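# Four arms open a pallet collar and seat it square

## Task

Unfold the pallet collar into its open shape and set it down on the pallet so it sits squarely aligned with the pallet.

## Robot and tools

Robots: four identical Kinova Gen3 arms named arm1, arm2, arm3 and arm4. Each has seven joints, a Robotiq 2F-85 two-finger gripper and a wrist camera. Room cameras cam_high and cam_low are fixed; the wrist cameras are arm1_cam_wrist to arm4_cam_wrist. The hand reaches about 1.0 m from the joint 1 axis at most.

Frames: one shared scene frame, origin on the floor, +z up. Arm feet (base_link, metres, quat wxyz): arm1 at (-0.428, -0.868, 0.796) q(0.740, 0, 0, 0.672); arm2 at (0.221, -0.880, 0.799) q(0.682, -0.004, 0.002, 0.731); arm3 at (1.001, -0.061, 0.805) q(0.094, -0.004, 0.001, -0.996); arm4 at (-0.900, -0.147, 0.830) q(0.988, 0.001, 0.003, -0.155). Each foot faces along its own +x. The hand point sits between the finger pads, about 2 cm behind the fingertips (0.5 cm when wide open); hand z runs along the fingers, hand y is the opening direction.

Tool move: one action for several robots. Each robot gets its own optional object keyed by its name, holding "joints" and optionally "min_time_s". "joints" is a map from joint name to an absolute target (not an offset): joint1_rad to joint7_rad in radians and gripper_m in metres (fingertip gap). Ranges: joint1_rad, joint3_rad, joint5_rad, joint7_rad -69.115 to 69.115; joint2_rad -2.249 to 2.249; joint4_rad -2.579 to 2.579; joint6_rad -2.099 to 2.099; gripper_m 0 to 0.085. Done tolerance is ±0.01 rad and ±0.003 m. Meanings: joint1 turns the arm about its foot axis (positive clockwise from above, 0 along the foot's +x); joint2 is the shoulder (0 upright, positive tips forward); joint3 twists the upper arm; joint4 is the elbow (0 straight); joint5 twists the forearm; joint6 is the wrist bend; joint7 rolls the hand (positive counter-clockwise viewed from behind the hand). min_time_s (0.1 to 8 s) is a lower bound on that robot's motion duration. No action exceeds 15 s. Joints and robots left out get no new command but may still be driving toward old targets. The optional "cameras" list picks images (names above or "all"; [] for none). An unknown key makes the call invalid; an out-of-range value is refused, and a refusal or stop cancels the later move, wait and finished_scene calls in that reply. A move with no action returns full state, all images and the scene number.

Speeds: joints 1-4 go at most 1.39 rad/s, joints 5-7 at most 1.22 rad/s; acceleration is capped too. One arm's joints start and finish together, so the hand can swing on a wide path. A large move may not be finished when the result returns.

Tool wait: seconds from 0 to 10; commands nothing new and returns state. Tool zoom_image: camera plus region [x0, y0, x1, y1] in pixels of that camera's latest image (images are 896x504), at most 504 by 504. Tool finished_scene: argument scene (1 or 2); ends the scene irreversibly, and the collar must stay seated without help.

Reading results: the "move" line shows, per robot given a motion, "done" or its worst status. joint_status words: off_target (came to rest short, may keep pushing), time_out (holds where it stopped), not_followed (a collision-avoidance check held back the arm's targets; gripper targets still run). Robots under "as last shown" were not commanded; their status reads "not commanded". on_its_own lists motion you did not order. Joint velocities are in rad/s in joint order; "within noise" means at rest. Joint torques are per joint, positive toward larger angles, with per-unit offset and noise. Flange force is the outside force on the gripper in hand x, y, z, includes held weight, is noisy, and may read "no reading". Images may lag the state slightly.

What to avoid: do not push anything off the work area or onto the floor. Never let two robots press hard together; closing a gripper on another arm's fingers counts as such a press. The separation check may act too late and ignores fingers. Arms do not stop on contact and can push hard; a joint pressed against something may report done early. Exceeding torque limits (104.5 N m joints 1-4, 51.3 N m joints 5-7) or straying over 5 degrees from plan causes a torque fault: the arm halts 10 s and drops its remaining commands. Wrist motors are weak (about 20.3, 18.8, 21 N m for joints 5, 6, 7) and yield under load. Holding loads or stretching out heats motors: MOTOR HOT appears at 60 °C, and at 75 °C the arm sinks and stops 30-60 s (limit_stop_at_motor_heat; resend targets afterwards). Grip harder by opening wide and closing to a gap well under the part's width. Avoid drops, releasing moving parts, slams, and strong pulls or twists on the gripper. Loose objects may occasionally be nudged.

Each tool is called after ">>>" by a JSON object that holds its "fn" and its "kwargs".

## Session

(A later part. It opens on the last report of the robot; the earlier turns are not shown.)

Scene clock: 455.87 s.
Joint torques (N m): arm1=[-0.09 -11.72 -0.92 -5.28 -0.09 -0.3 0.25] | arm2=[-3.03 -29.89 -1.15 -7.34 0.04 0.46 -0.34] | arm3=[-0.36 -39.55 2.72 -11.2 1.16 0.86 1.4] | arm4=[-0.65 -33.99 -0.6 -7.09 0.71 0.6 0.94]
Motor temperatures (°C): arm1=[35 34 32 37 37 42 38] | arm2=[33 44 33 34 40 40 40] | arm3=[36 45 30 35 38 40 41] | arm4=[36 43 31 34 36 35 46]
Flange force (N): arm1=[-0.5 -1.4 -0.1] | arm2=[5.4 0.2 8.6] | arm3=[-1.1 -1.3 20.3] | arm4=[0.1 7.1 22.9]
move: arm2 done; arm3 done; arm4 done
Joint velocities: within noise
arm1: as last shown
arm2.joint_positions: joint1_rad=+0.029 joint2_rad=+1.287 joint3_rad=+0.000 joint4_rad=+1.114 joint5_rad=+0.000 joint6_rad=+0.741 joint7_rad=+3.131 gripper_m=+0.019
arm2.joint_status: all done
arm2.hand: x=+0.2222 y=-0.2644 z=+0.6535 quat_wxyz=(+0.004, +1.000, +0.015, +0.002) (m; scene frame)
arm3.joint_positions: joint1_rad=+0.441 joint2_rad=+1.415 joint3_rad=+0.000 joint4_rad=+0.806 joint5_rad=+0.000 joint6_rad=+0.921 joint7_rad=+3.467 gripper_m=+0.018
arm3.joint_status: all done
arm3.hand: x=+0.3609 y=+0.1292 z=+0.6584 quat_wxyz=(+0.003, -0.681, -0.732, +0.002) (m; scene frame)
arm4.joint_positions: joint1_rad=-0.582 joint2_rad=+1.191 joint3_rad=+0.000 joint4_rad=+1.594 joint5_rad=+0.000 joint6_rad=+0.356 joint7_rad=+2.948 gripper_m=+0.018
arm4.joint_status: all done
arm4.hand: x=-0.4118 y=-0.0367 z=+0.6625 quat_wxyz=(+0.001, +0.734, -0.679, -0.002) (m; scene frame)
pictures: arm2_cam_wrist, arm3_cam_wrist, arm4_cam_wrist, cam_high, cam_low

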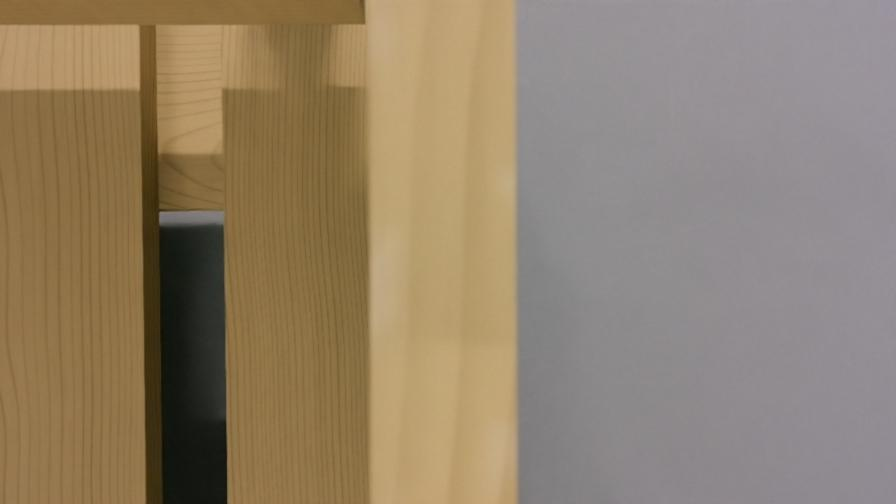

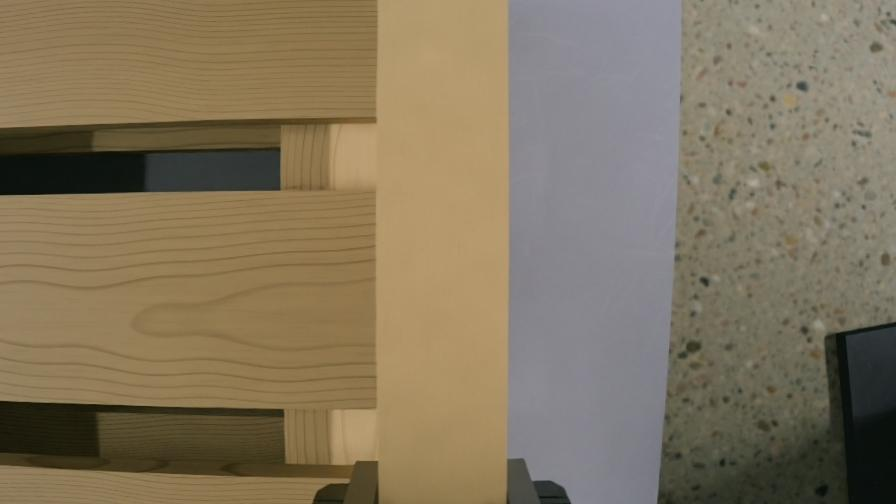

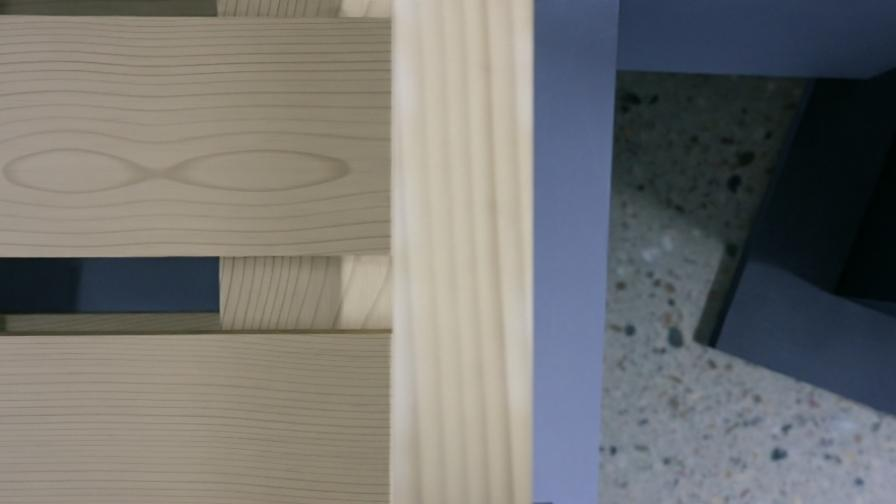

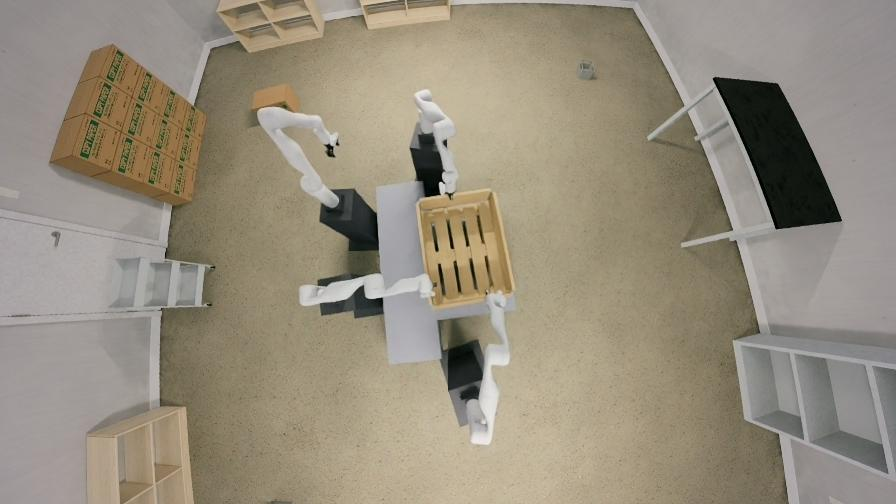

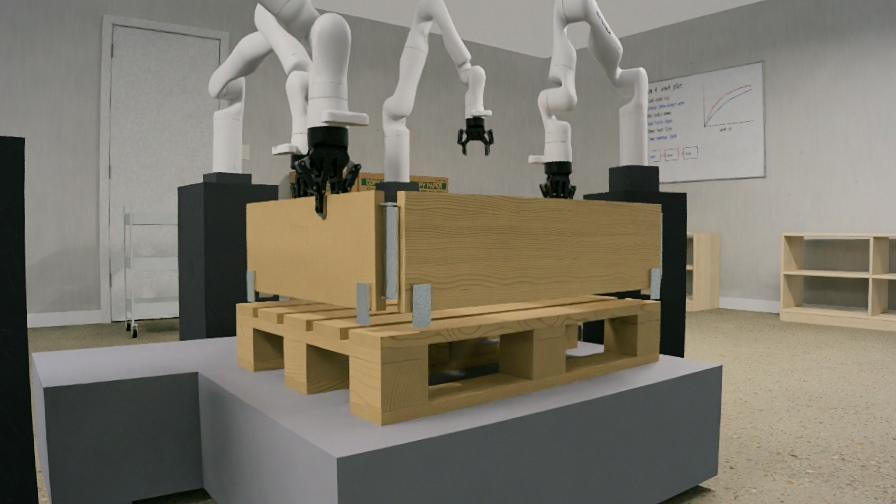

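>>> {"fn": "zoom_image", "kwargs": {"camera": "cam_low", "region": [220, 240, 460, 380]}}

>>> {"fn": "zoom_image", "kwargs": {"camera": "cam_low", "region": [560, 230, 720, 330]}}

Scaled by 2.100 from the camera's 896x504 image, which has a finer 1280x720 frame.

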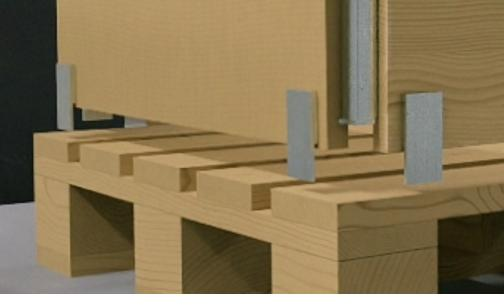

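Scaled by 3.150 from the camera's 896x504 image, which has a finer 1280x720 frame.

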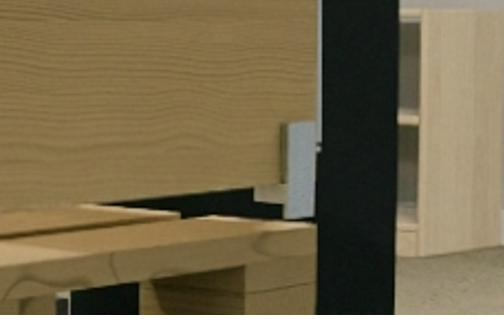

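>>> {"fn": "zoom_image", "kwargs": {"camera": "cam_high", "region": [400, 175, 540, 325]}}

Scaled by 3.360 from the camera's 896x504 image, which has a finer 1280x720 frame.

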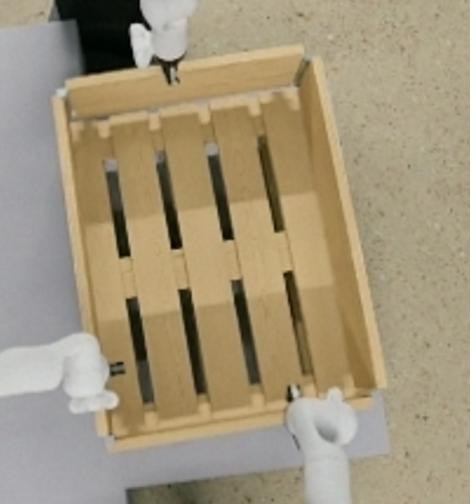

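>>> {"fn": "zoom_image", "kwargs": {"camera": "cam_high", "region": [408, 180, 506, 222]}}

>>> {"fn": "zoom_image", "kwargs": {"camera": "cam_high", "region": [424, 270, 522, 312]}}

Scaled by 5.143 from the camera's 896x504 image, which has a finer 1280x720 frame.

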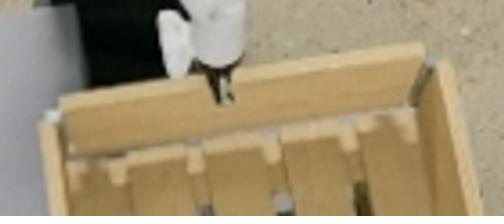

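Scaled by 5.143 from the camera's 896x504 image, which has a finer 1280x720 frame.

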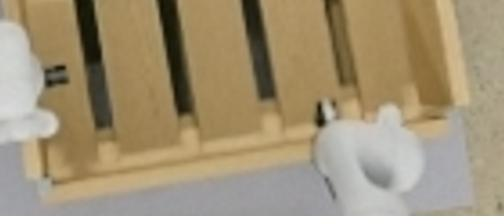

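>>> {"fn": "move", "kwargs": {"arm1": {"joints": {"joint1_rad": 0.0428, "joint2_rad": 0.7958, "joint4_rad": 1.5252, "joint6_rad": 0.8205, "joint7_rad": 4.8516}, "min_time_s": 3.5}, "cameras": ["arm1_cam_wrist"]}}

Scene clock: 492.97 s.
Joint torques (N m): arm1=[-0.13 -21.38 -0.83 -6.32 -0.13 -0.2 0.27] | arm2=[-3 -29.88 -1.17 -7.34 0.05 0.42 -0.34] | arm3=[-0.3 -39.48 2.61 -11.22 1.09 0.89 1.35] | arm4=[-0.68 -33.97 -0.57 -7.06 0.68 0.6 0.95]
Motor temperatures (°C): arm1=[35 34 32 37 37 42 38] | arm2=[33 44 33 34 40 40 40] | arm3=[36 46 30 36 38 40 41] | arm4=[36 43 31 34 36 35 46]
Flange force (N): arm1=[2.2 0.0 0.2] | arm2=[5.4 0.1 8.6] | arm3=[-1.3 -0.9 20.1] | arm4=[0.2 7.0 22.9]
move: arm1 done
Joint velocities: within noise
arm1.joint_positions: joint1_rad=+0.043 joint2_rad=+0.796 joint3_rad=+0.000 joint4_rad=+1.525 joint5_rad=+0.000 joint6_rad=+0.820 joint7_rad=+4.852 gripper_m=+0.085
arm1.joint_status: all done
arm1.hand: x=-0.3299 y=-0.3456 z=+0.8492 quat_wxyz=(+0.000, +0.707, +0.707, +0.000) (m; scene frame)
arm2, arm3, arm4: as last shown
arm4.hand: x=-0.4118 y=-0.0367 z=+0.6624 quat_wxyz=(+0.001, +0.734, -0.679, -0.002) (m; scene frame)
pictures: arm1_cam_wrist

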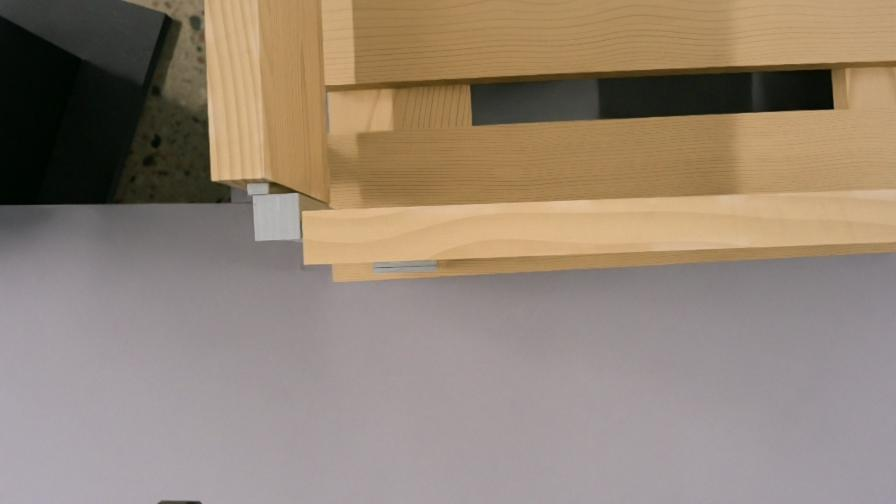

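>>> {"fn": "move", "kwargs": {"cameras": ["arm1_cam_wrist", "cam_low", "cam_high"]}}

Scene clock: 502.07 s.
Joint torques (N m): arm1=[-0.09 -21.35 -0.81 -6.3 -0.09 -0.2 0.27] | arm2=[-2.98 -29.91 -1.16 -7.36 0.01 0.43 -0.34] | arm3=[-0.3 -39.5 2.67 -11.21 1.14 0.92 1.39] | arm4=[-0.71 -34 -0.58 -7.06 0.68 0.59 0.97]
Motor temperatures (°C): arm1=[35 34 32 37 37 42 38] | arm2=[33 45 33 34 40 40 40] | arm3=[36 46 30 36 38 40 41] | arm4=[36 43 31 34 36 35 46]
Flange force (N): arm1=[2.3 -0.1 0.2] | arm2=[5.3 0.2 8.6] | arm3=[-1.3 -0.9 20.2] | arm4=[0.2 6.9 23.0]
Joint velocities: within noise
arm1.joint_positions: joint1_rad=+0.043 joint2_rad=+0.796 joint3_rad=+0.000 joint4_rad=+1.525 joint5_rad=+0.000 joint6_rad=+0.820 joint7_rad=+4.852 gripper_m=+0.085
arm1.joint_status: all done
arm1.hand: x=-0.3300 y=-0.3456 z=+0.8492 quat_wxyz=(+0.000, +0.707, +0.707, +0.000) (m; scene frame)
arm2.joint_positions: joint1_rad=+0.029 joint2_rad=+1.287 joint3_rad=+0.000 joint4_rad=+1.114 joint5_rad=+0.000 joint6_rad=+0.741 joint7_rad=+3.131 gripper_m=+0.019
arm2.joint_status: not commanded
arm2.hand: x=+0.2222 y=-0.2644 z=+0.6535 quat_wxyz=(+0.004, +1.000, +0.015, +0.002) (m; scene frame)
arm3.joint_positions: joint1_rad=+0.441 joint2_rad=+1.415 joint3_rad=+0.000 joint4_rad=+0.806 joint5_rad=+0.000 joint6_rad=+0.921 joint7_rad=+3.467 gripper_m=+0.018
arm3.joint_status: not commanded
arm3.hand: x=+0.3609 y=+0.1292 z=+0.6584 quat_wxyz=(+0.003, -0.681, -0.732, +0.002) (m; scene frame)
arm4.joint_positions: joint1_rad=-0.582 joint2_rad=+1.191 joint3_rad=+0.000 joint4_rad=+1.594 joint5_rad=+0.000 joint6_rad=+0.356 joint7_rad=+2.948 gripper_m=+0.018
arm4.joint_status: not commanded
arm4.hand: x=-0.4118 y=-0.0367 z=+0.6624 quat_wxyz=(+0.001, +0.734, -0.679, -0.002) (m; scene frame)
pictures: arm1_cam_wrist, cam_high, cam_low

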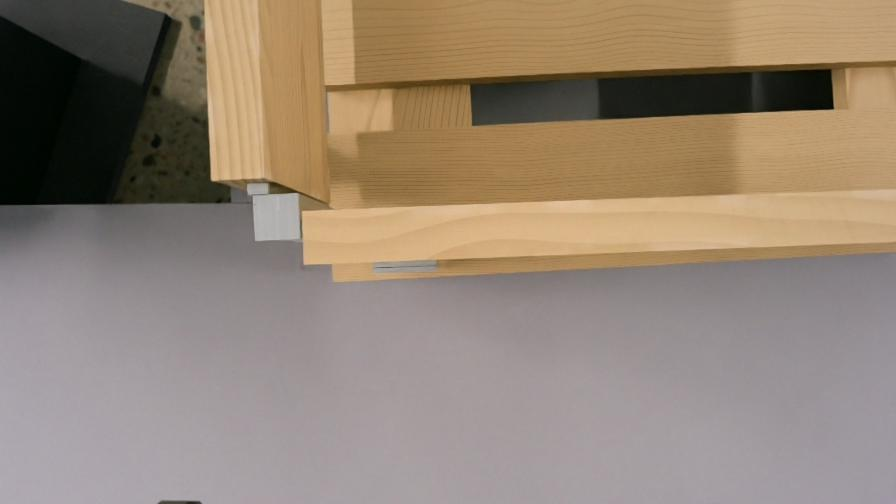

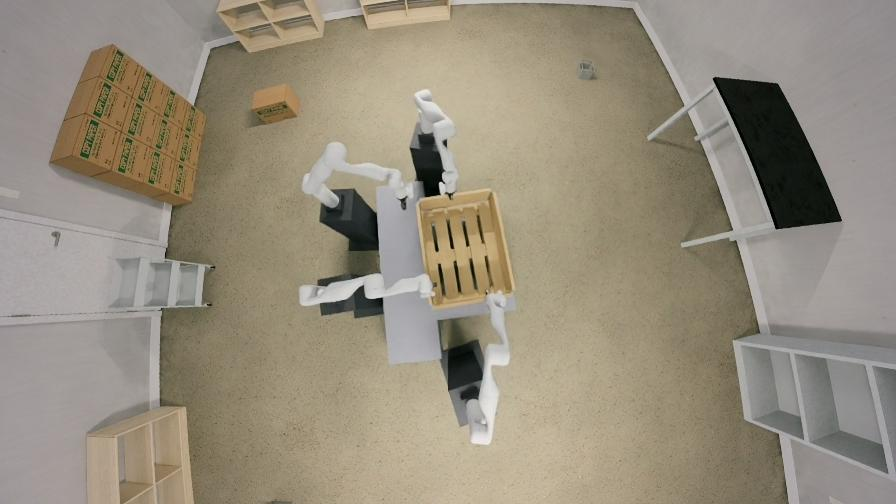

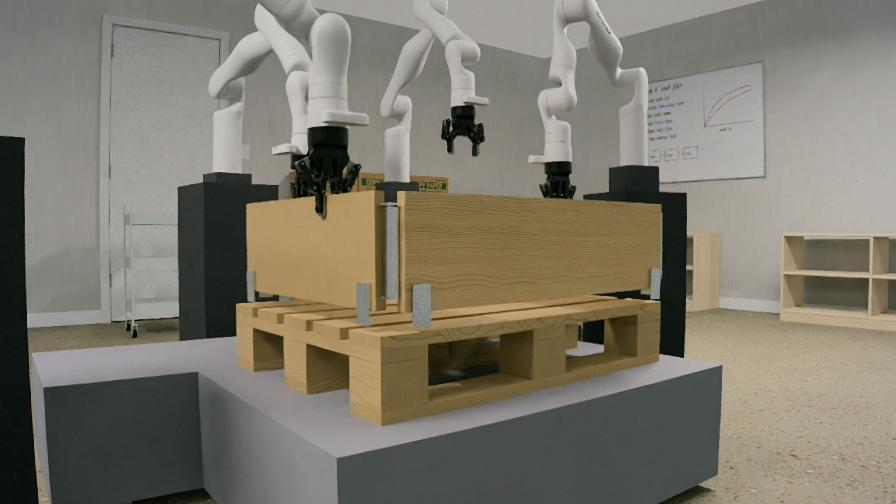

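>>> {"fn": "zoom_image", "kwargs": {"camera": "arm1_cam_wrist", "region": [190, 150, 490, 320]}}

>>> {"fn": "zoom_image", "kwargs": {"camera": "arm1_cam_wrist", "region": [640, 150, 896, 300]}}

Scaled by 1.680 from the camera's 896x504 image, which has a finer 1280x720 frame.

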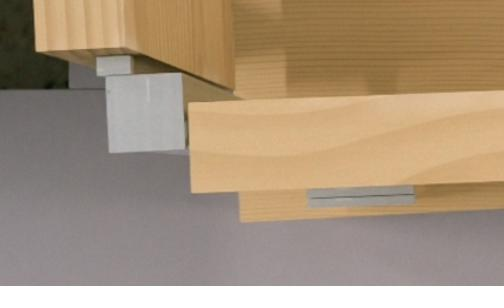

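Scaled by 1.969 from the camera's 896x504 image, which has a finer 1280x720 frame.

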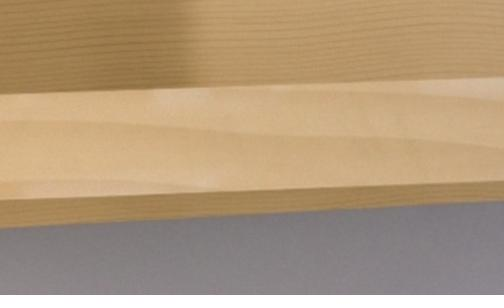

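>>> {"fn": "zoom_image", "kwargs": {"camera": "arm1_cam_wrist", "region": [296, 230, 376, 290]}}

>>> {"fn": "zoom_image", "kwargs": {"camera": "arm1_cam_wrist", "region": [816, 170, 896, 270]}}

>>> {"fn": "zoom_image", "kwargs": {"camera": "arm1_cam_wrist", "region": [560, 170, 640, 280]}}

>>> {"fn": "zoom_image", "kwargs": {"camera": "arm1_cam_wrist", "region": [190, 0, 380, 220]}}

Scaled by 6.300 from the camera's 896x504 image, which has a finer 1280x720 frame.

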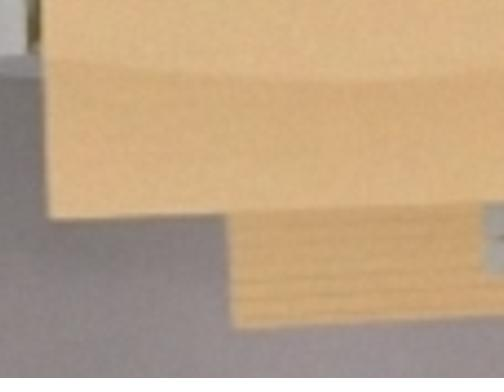

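Scaled by 5.040 from the camera's 896x504 image, which has a finer 1280x720 frame.

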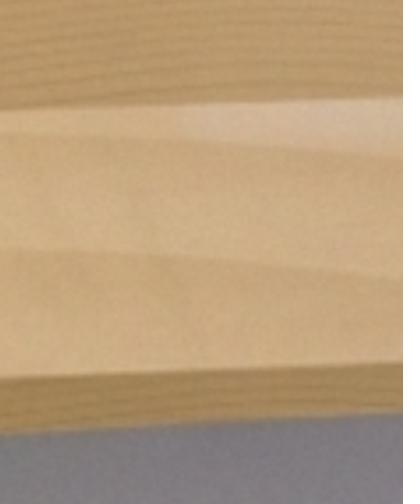

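Scaled by 4.582 from the camera's 896x504 image, which has a finer 1280x720 frame.

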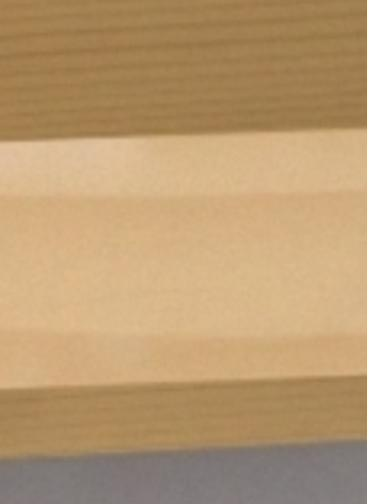

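Scaled by 2.291 from the camera's 896x504 image, which has a finer 1280x720 frame.

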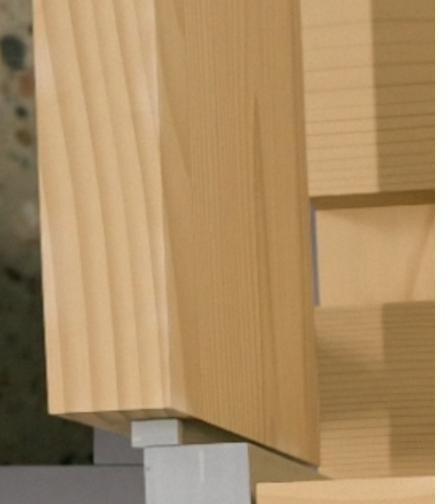

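>>> {"fn": "move", "kwargs": {"arm2": {"joints": {"joint1_rad": 0.046856, "joint2_rad": 1.275718, "joint4_rad": 1.133343, "joint6_rad": 0.732532, "joint7_rad": 3.161856}, "min_time_s": 3}, "arm3": {"joints": {"joint1_rad": 0.442495, "joint2_rad": 1.386329, "joint4_rad": 0.875384, "joint6_rad": 0.87988, "joint7_rad": 3.471195}, "min_time_s": 3}, "arm4": {"joints": {"joint1_rad": -0.55571, "joint2_rad": 1.184866, "joint4_rad": 1.570906, "joint6_rad": 0.385821, "joint7_rad": 2.97749}, "min_time_s": 3}, "cameras": ["arm1_cam_wrist", "cam_low", "arm2_cam_wrist", "arm3_cam_wrist", "arm4_cam_wrist"]}}

Scene clock: 532.50 s.
Joint torques (N m): arm1=[-0.1 -21.15 -0.79 -6.32 -0.12 -0.15 0.27] | arm2=[-2.76 -29.84 -0.69 -7.22 0.3 0.45 -0.41] | arm3=[0.11 -36.19 3.39 -9.04 1.6 1.83 1.36] | arm4=[-0.69 -35.72 -0.58 -7.79 0.67 0.29 0.95]
Motor temperatures (°C): arm1=[35 34 32 37 37 42 38] | arm2=[33 45 33 34 40 40 40] | arm3=[36 47 30 36 38 40 41] | arm4=[36 43 31 34 36 35 46]
Flange force (N): arm1=[1.8 -0.2 0.0] | arm2=[5.1 -0.1 8.8] | arm3=[-1.5 -2.2 17.6] | arm4=[-0.1 6.0 25.4]
move: arm2 done; arm3 done; arm4 done
Joint velocities: within noise
arm1: as last shown
arm2.joint_positions: joint1_rad=+0.047 joint2_rad=+1.276 joint3_rad=+0.000 joint4_rad=+1.133 joint5_rad=+0.000 joint6_rad=+0.733 joint7_rad=+3.162 gripper_m=+0.019
arm2.joint_status: all done
arm2.hand: x=+0.2332 y=-0.2677 z=+0.6565 quat_wxyz=(+0.004, +1.000, +0.021, +0.002) (m; scene frame)
arm3.joint_positions: joint1_rad=+0.442 joint2_rad=+1.386 joint3_rad=+0.000 joint4_rad=+0.875 joint5_rad=+0.000 joint6_rad=+0.880 joint7_rad=+3.471 gripper_m=+0.018
arm3.joint_status: all done
arm3.hand: x=+0.3709 y=+0.1277 z=+0.6602 quat_wxyz=(+0.003, -0.680, -0.733, +0.002) (m; scene frame)
arm4.joint_positions: joint1_rad=-0.556 joint2_rad=+1.185 joint3_rad=+0.000 joint4_rad=+1.571 joint5_rad=+0.000 joint6_rad=+0.386 joint7_rad=+2.977 gripper_m=+0.018
arm4.joint_status: all done
arm4.hand: x=-0.4015 y=-0.0477 z=+0.6683 quat_wxyz=(+0.001, +0.735, -0.678, -0.002) (m; scene frame)
pictures: arm1_cam_wrist, arm2_cam_wrist, arm3_cam_wrist, arm4_cam_wrist, cam_low

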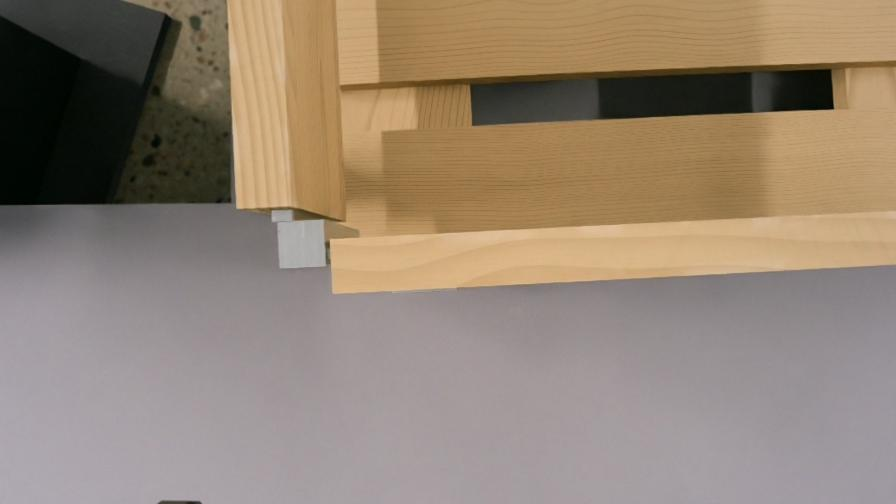

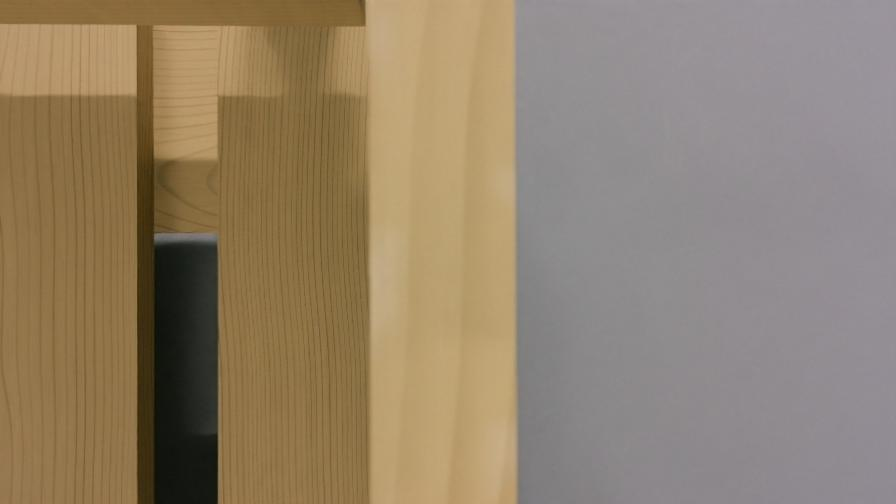

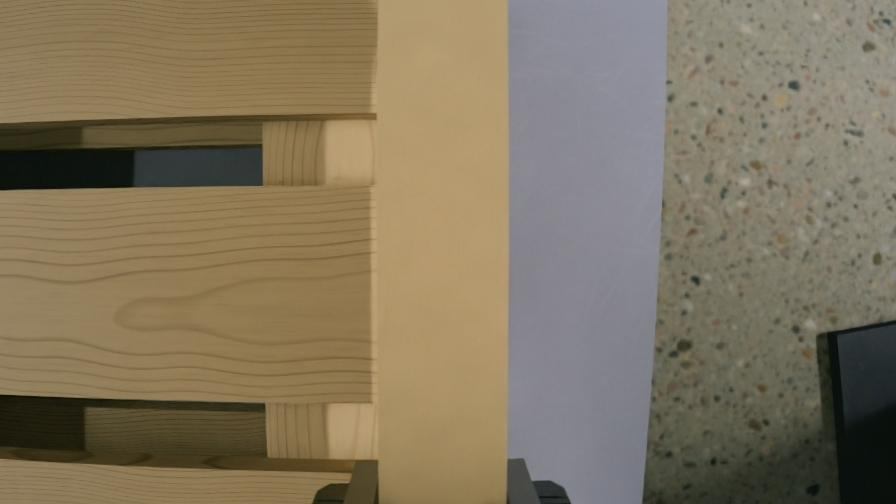

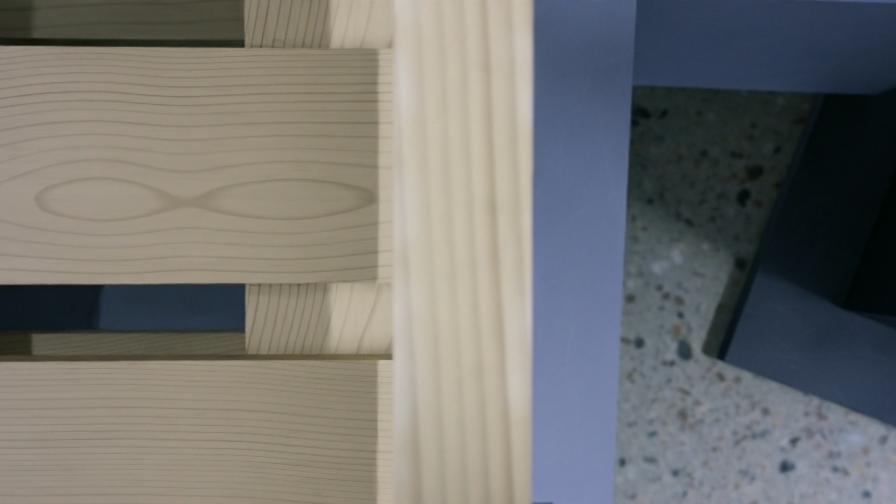

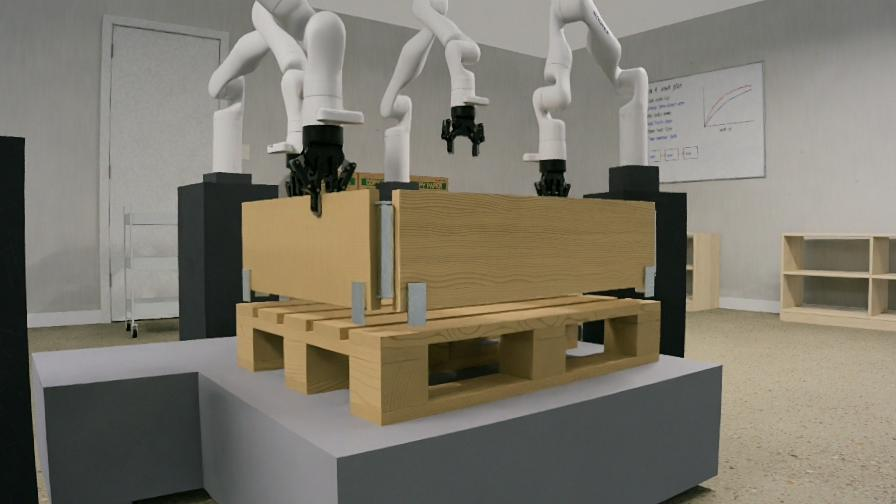

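>>> {"fn": "zoom_image", "kwargs": {"camera": "cam_low", "region": [330, 270, 450, 350]}}

>>> {"fn": "zoom_image", "kwargs": {"camera": "cam_low", "region": [600, 250, 690, 320]}}

>>> {"fn": "zoom_image", "kwargs": {"camera": "cam_low", "region": [220, 250, 320, 330]}}

>>> {"fn": "zoom_image", "kwargs": {"camera": "arm1_cam_wrist", "region": [220, 180, 480, 320]}}

Scaled by 4.200 from the camera's 896x504 image, which has a finer 1280x720 frame.

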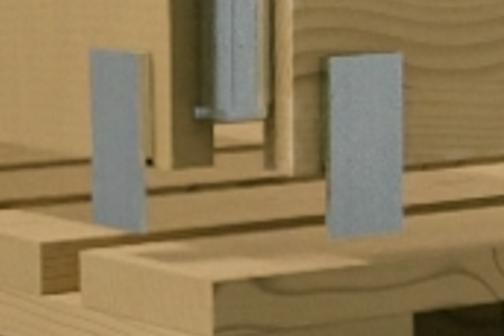

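Scaled by 5.600 from the camera's 896x504 image, which has a finer 1280x720 frame.

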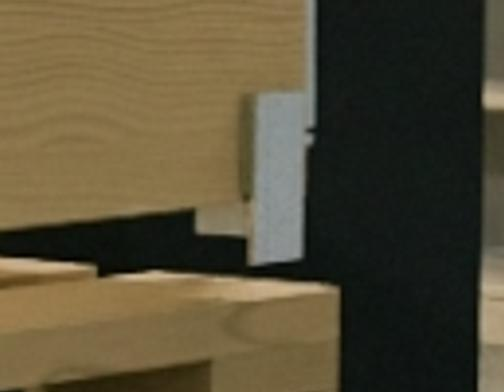

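Scaled by 5.040 from the camera's 896x504 image, which has a finer 1280x720 frame.

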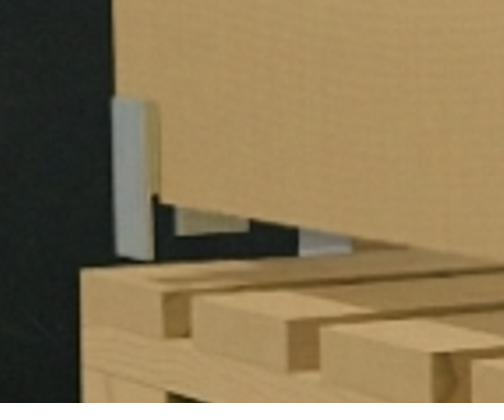

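Scaled by 1.938 from the camera's 896x504 image, which has a finer 1280x720 frame.

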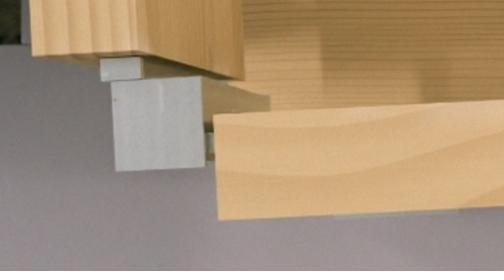

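>>> {"fn": "zoom_image", "kwargs": {"camera": "cam_low", "region": [630, 275, 670, 315]}}

>>> {"fn": "zoom_image", "kwargs": {"camera": "cam_low", "region": [390, 305, 450, 345]}}

>>> {"fn": "zoom_image", "kwargs": {"camera": "cam_low", "region": [340, 305, 400, 345]}}

>>> {"fn": "zoom_image", "kwargs": {"camera": "cam_low", "region": [230, 280, 280, 315]}}

Scaled by 12.600 from the camera's 896x504 image, which has a finer 1280x720 frame.

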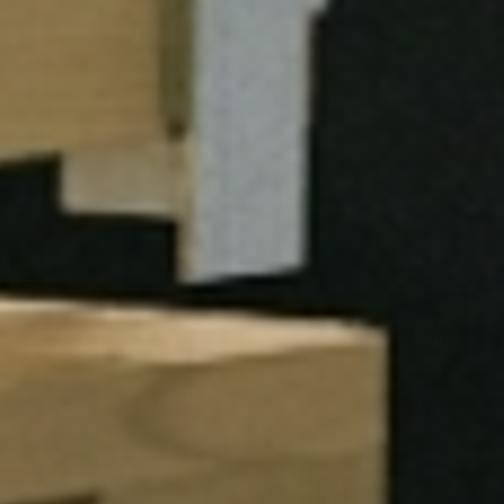

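Scaled by 8.400 from the camera's 896x504 image, which has a finer 1280x720 frame.

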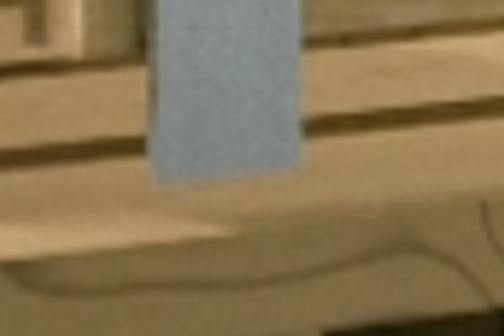

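Scaled by 8.400 from the camera's 896x504 image, which has a finer 1280x720 frame.

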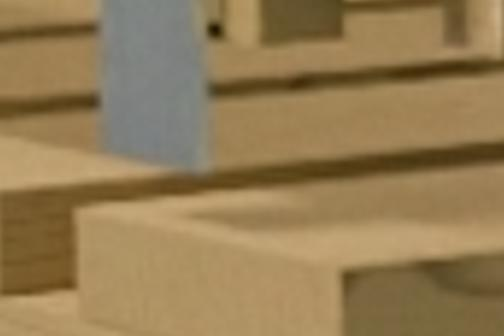

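Scaled by 10.080 from the camera's 896x504 image, which has a finer 1280x720 frame.

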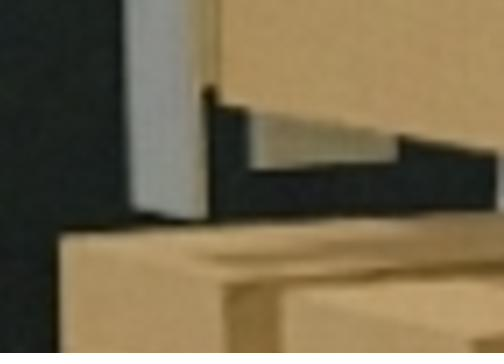

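>>> {"fn": "move", "kwargs": {"arm1": {"joints": {"joint1_rad": -0.133471, "joint2_rad": 0.662749, "joint4_rad": 1.835747, "joint6_rad": 0.643097, "joint7_rad": 4.675314}, "min_time_s": 2.5}, "cameras": ["arm1_cam_wrist"]}}

Scene clock: 557.43 s.
Joint torques (N m): arm1=[-0.12 -18.03 -0.85 -5.11 -0.1 -0.15 0.23] | arm2=[-2.79 -29.79 -0.68 -7.22 0.27 0.45 -0.4] | arm3=[0.22 -36.27 3.44 -9.16 1.63 1.81 1.39] | arm4=[-0.68 -35.7 -0.6 -7.82 0.64 0.3 0.94]
Motor temperatures (°C): arm1=[35 34 32 37 37 42 38] | arm2=[33 46 33 34 40 40 40] | arm3=[36 50 30 36 38 40 41] | arm4=[36 45 31 34 36 35 46]
Flange force (N): arm1=[1.6 -0.4 0.1] | arm2=[5.2 0.0 8.8] | arm3=[-1.8 -1.8 17.6] | arm4=[-0.1 6.1 25.3]
move: arm1 done
Joint velocities: within noise
arm1.joint_positions: joint1_rad=-0.133 joint2_rad=+0.663 joint3_rad=+0.000 joint4_rad=+1.836 joint5_rad=+0.000 joint6_rad=+0.643 joint7_rad=+4.675 gripper_m=+0.085
arm1.joint_status: all done
arm1.hand: x=-0.4199 y=-0.4196 z=+0.8492 quat_wxyz=(+0.000, +0.707, +0.707, +0.000) (m; scene frame)
arm2, arm3, arm4: as last shown
pictures: arm1_cam_wrist

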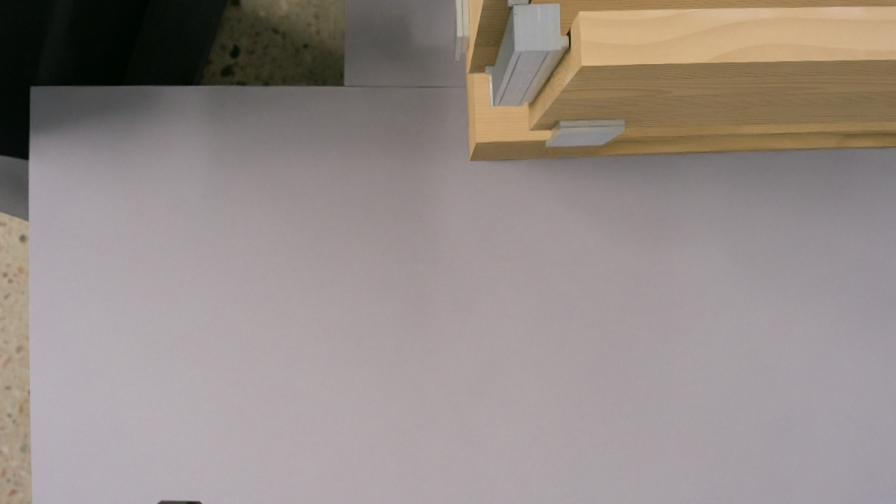

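Very informative.

>>> {"fn": "zoom_image", "kwargs": {"camera": "arm1_cam_wrist", "region": [440, 0, 680, 180]}}

>>> {"fn": "zoom_image", "kwargs": {"camera": "arm1_cam_wrist", "region": [446, 90, 646, 180]}}

>>> {"fn": "zoom_image", "kwargs": {"camera": "arm1_cam_wrist", "region": [730, 40, 896, 180]}}

Scaled by 2.100 from the camera's 896x504 image, which has a finer 1280x720 frame.

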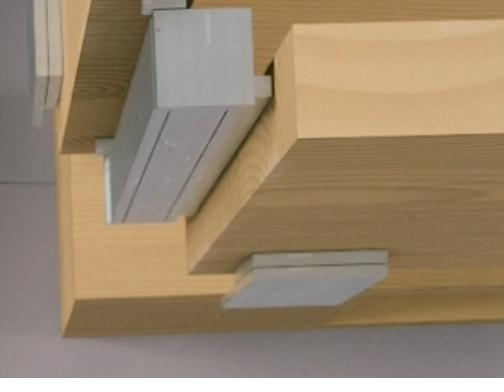

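Scaled by 2.520 from the camera's 896x504 image, which has a finer 1280x720 frame.

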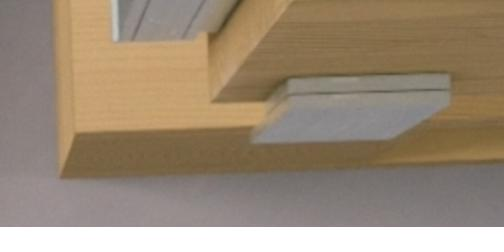

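Scaled by 3.036 from the camera's 896x504 image, which has a finer 1280x720 frame.

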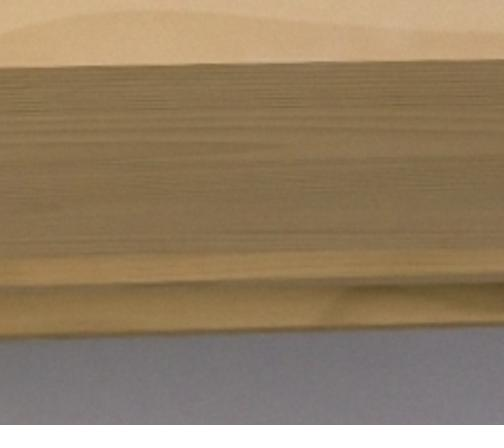

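>>> {"fn": "zoom_image", "kwargs": {"camera": "arm1_cam_wrist", "region": [530, 110, 640, 165]}}

>>> {"fn": "zoom_image", "kwargs": {"camera": "arm1_cam_wrist", "region": [440, 0, 520, 80]}}

>>> {"fn": "zoom_image", "kwargs": {"camera": "arm1_cam_wrist", "region": [460, 100, 540, 165]}}

Scaled by 4.582 from the camera's 896x504 image, which has a finer 1280x720 frame.

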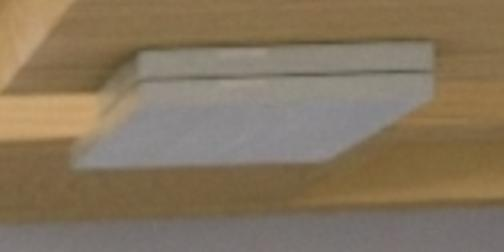

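Scaled by 6.300 from the camera's 896x504 image, which has a finer 1280x720 frame.

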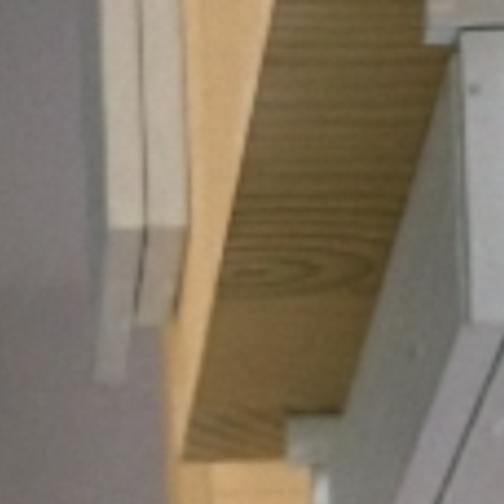

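Scaled by 6.300 from the camera's 896x504 image, which has a finer 1280x720 frame.

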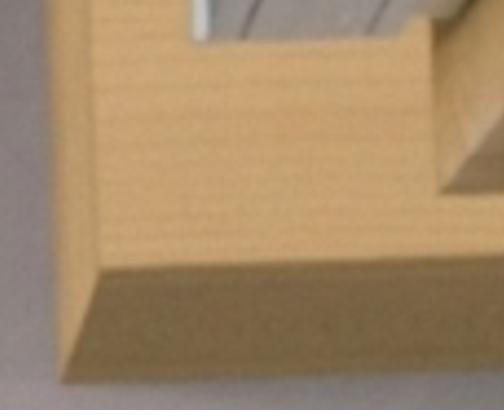

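>>> {"fn": "move", "kwargs": {"arm2": {"joints": {"joint1_rad": 0.055013, "joint2_rad": 1.28373, "joint4_rad": 1.128996, "joint6_rad": 0.728867, "joint7_rad": 3.170013}, "min_time_s": 2.5}, "arm3": {"joints": {"joint1_rad": 0.444427, "joint2_rad": 1.383037, "joint4_rad": 0.901019, "joint6_rad": 0.857537, "joint7_rad": 3.473127}, "min_time_s": 2.5}, "arm4": {"joints": {"joint1_rad": -0.553351, "joint2_rad": 1.198103, "joint4_rad": 1.547869, "joint6_rad": 0.395621, "joint7_rad": 2.979849}, "min_time_s": 2.5}, "cameras": ["arm1_cam_wrist", "cam_low"]}}

>>> {"fn": "zoom_image", "kwargs": {"camera": "arm1_cam_wrist", "region": [446, 0, 646, 180]}}

>>> {"fn": "zoom_image", "kwargs": {"camera": "cam_low", "region": [335, 280, 455, 350]}}

>>> {"fn": "zoom_image", "kwargs": {"camera": "cam_low", "region": [610, 265, 680, 315]}}

>>> {"fn": "zoom_image", "kwargs": {"camera": "cam_low", "region": [225, 270, 285, 315]}}

Scene clock: 587.13 s.
Joint torques (N m): arm1=[-0.1 -18.04 -0.91 -5.08 -0.09 -0.16 0.27] | arm2=[-2.55 -30.09 -0.46 -7.22 0.36 0.44 -0.4] | arm3=[0.38 -36.22 3.51 -9.2 1.62 1.58 1.25] | arm4=[-0.66 -35.8 -0.59 -7.91 0.57 0.39 0.89]
Motor temperatures (°C): arm1=[35 34 32 37 37 42 38] | arm2=[33 47 33 34 40 40 40] | arm3=[36 53 30 36 38 40 41] | arm4=[36 47 31 34 36 35 46]
Flange force (N): arm1=[1.8 -0.6 0.1] | arm2=[4.8 -0.4 9.3] | arm3=[-2.0 -1.6 17.4] | arm4=[0.0 6.4 24.9]
move: arm2 done; arm3 done; arm4 done
Joint velocities: within noise
arm1: as last shown
arm2.joint_positions: joint1_rad=+0.055 joint2_rad=+1.284 joint3_rad=+0.000 joint4_rad=+1.129 joint5_rad=+0.000 joint6_rad=+0.729 joint7_rad=+3.170 gripper_m=+0.019
arm2.joint_status: all done
arm2.hand: x=+0.2382 y=-0.2678 z=+0.6525 quat_wxyz=(+0.004, +1.000, +0.021, +0.002) (m; scene frame)
arm3.joint_positions: joint1_rad=+0.444 joint2_rad=+1.383 joint3_rad=+0.000 joint4_rad=+0.901 joint5_rad=+0.000 joint6_rad=+0.858 joint7_rad=+3.473 gripper_m=+0.018
arm3.joint_status: all done
arm3.hand: x=+0.3759 y=+0.1277 z=+0.6562 quat_wxyz=(+0.003, -0.680, -0.733, +0.002) (m; scene frame)
arm4.joint_positions: joint1_rad=-0.553 joint2_rad=+1.198 joint3_rad=+0.000 joint4_rad=+1.548 joint5_rad=+0.000 joint6_rad=+0.396 joint7_rad=+2.980 gripper_m=+0.018
arm4.joint_status: all done
arm4.hand: x=-0.3965 y=-0.0477 z=+0.6643 quat_wxyz=(+0.001, +0.735, -0.678, -0.002) (m; scene frame)
pictures: arm1_cam_wrist, cam_low

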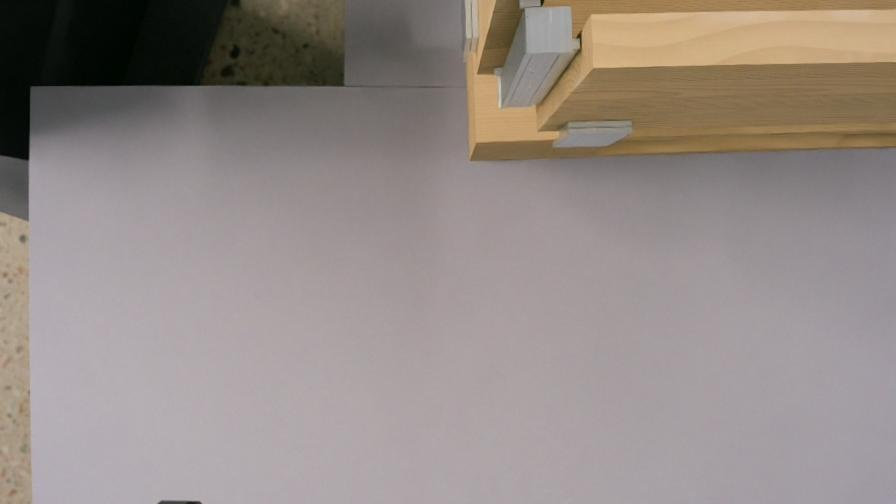

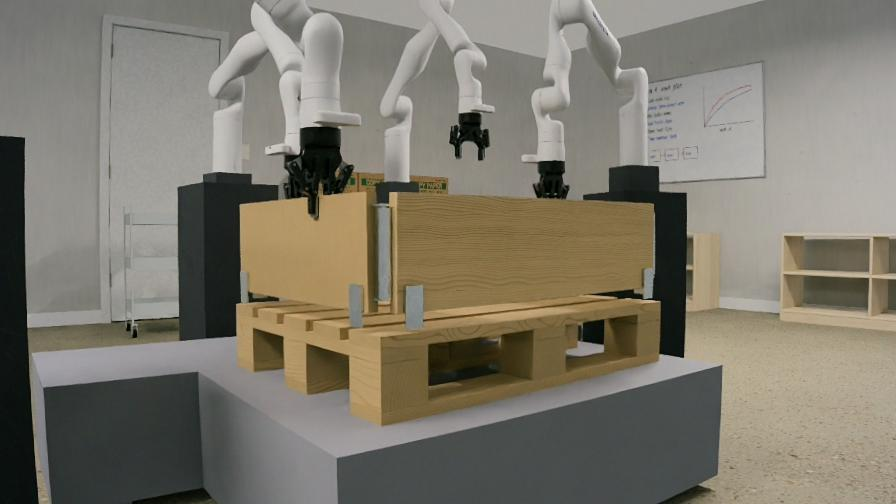

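Scaled by 2.520 from the camera's 896x504 image, which has a finer 1280x720 frame.

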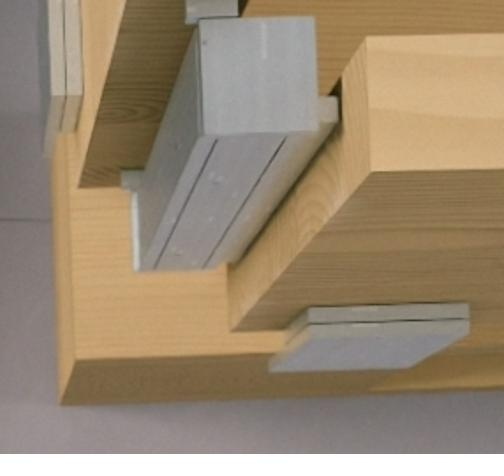

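Scaled by 4.200 from the camera's 896x504 image, which has a finer 1280x720 frame.

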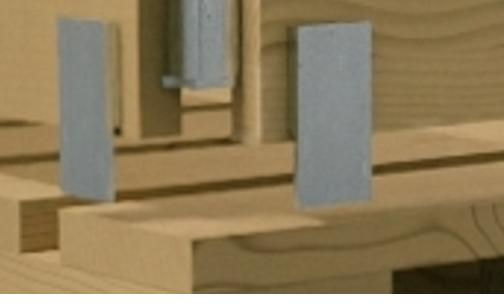

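Scaled by 7.200 from the camera's 896x504 image, which has a finer 1280x720 frame.

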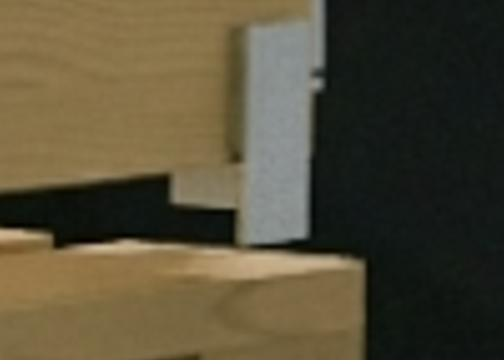

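Scaled by 8.400 from the camera's 896x504 image, which has a finer 1280x720 frame.

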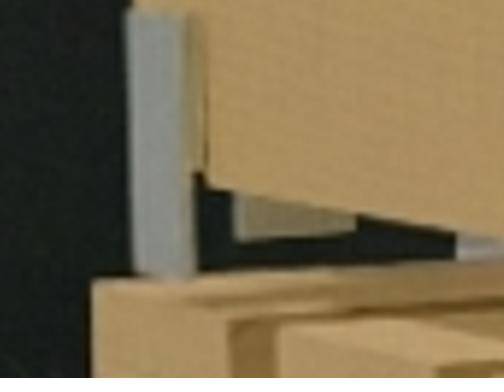

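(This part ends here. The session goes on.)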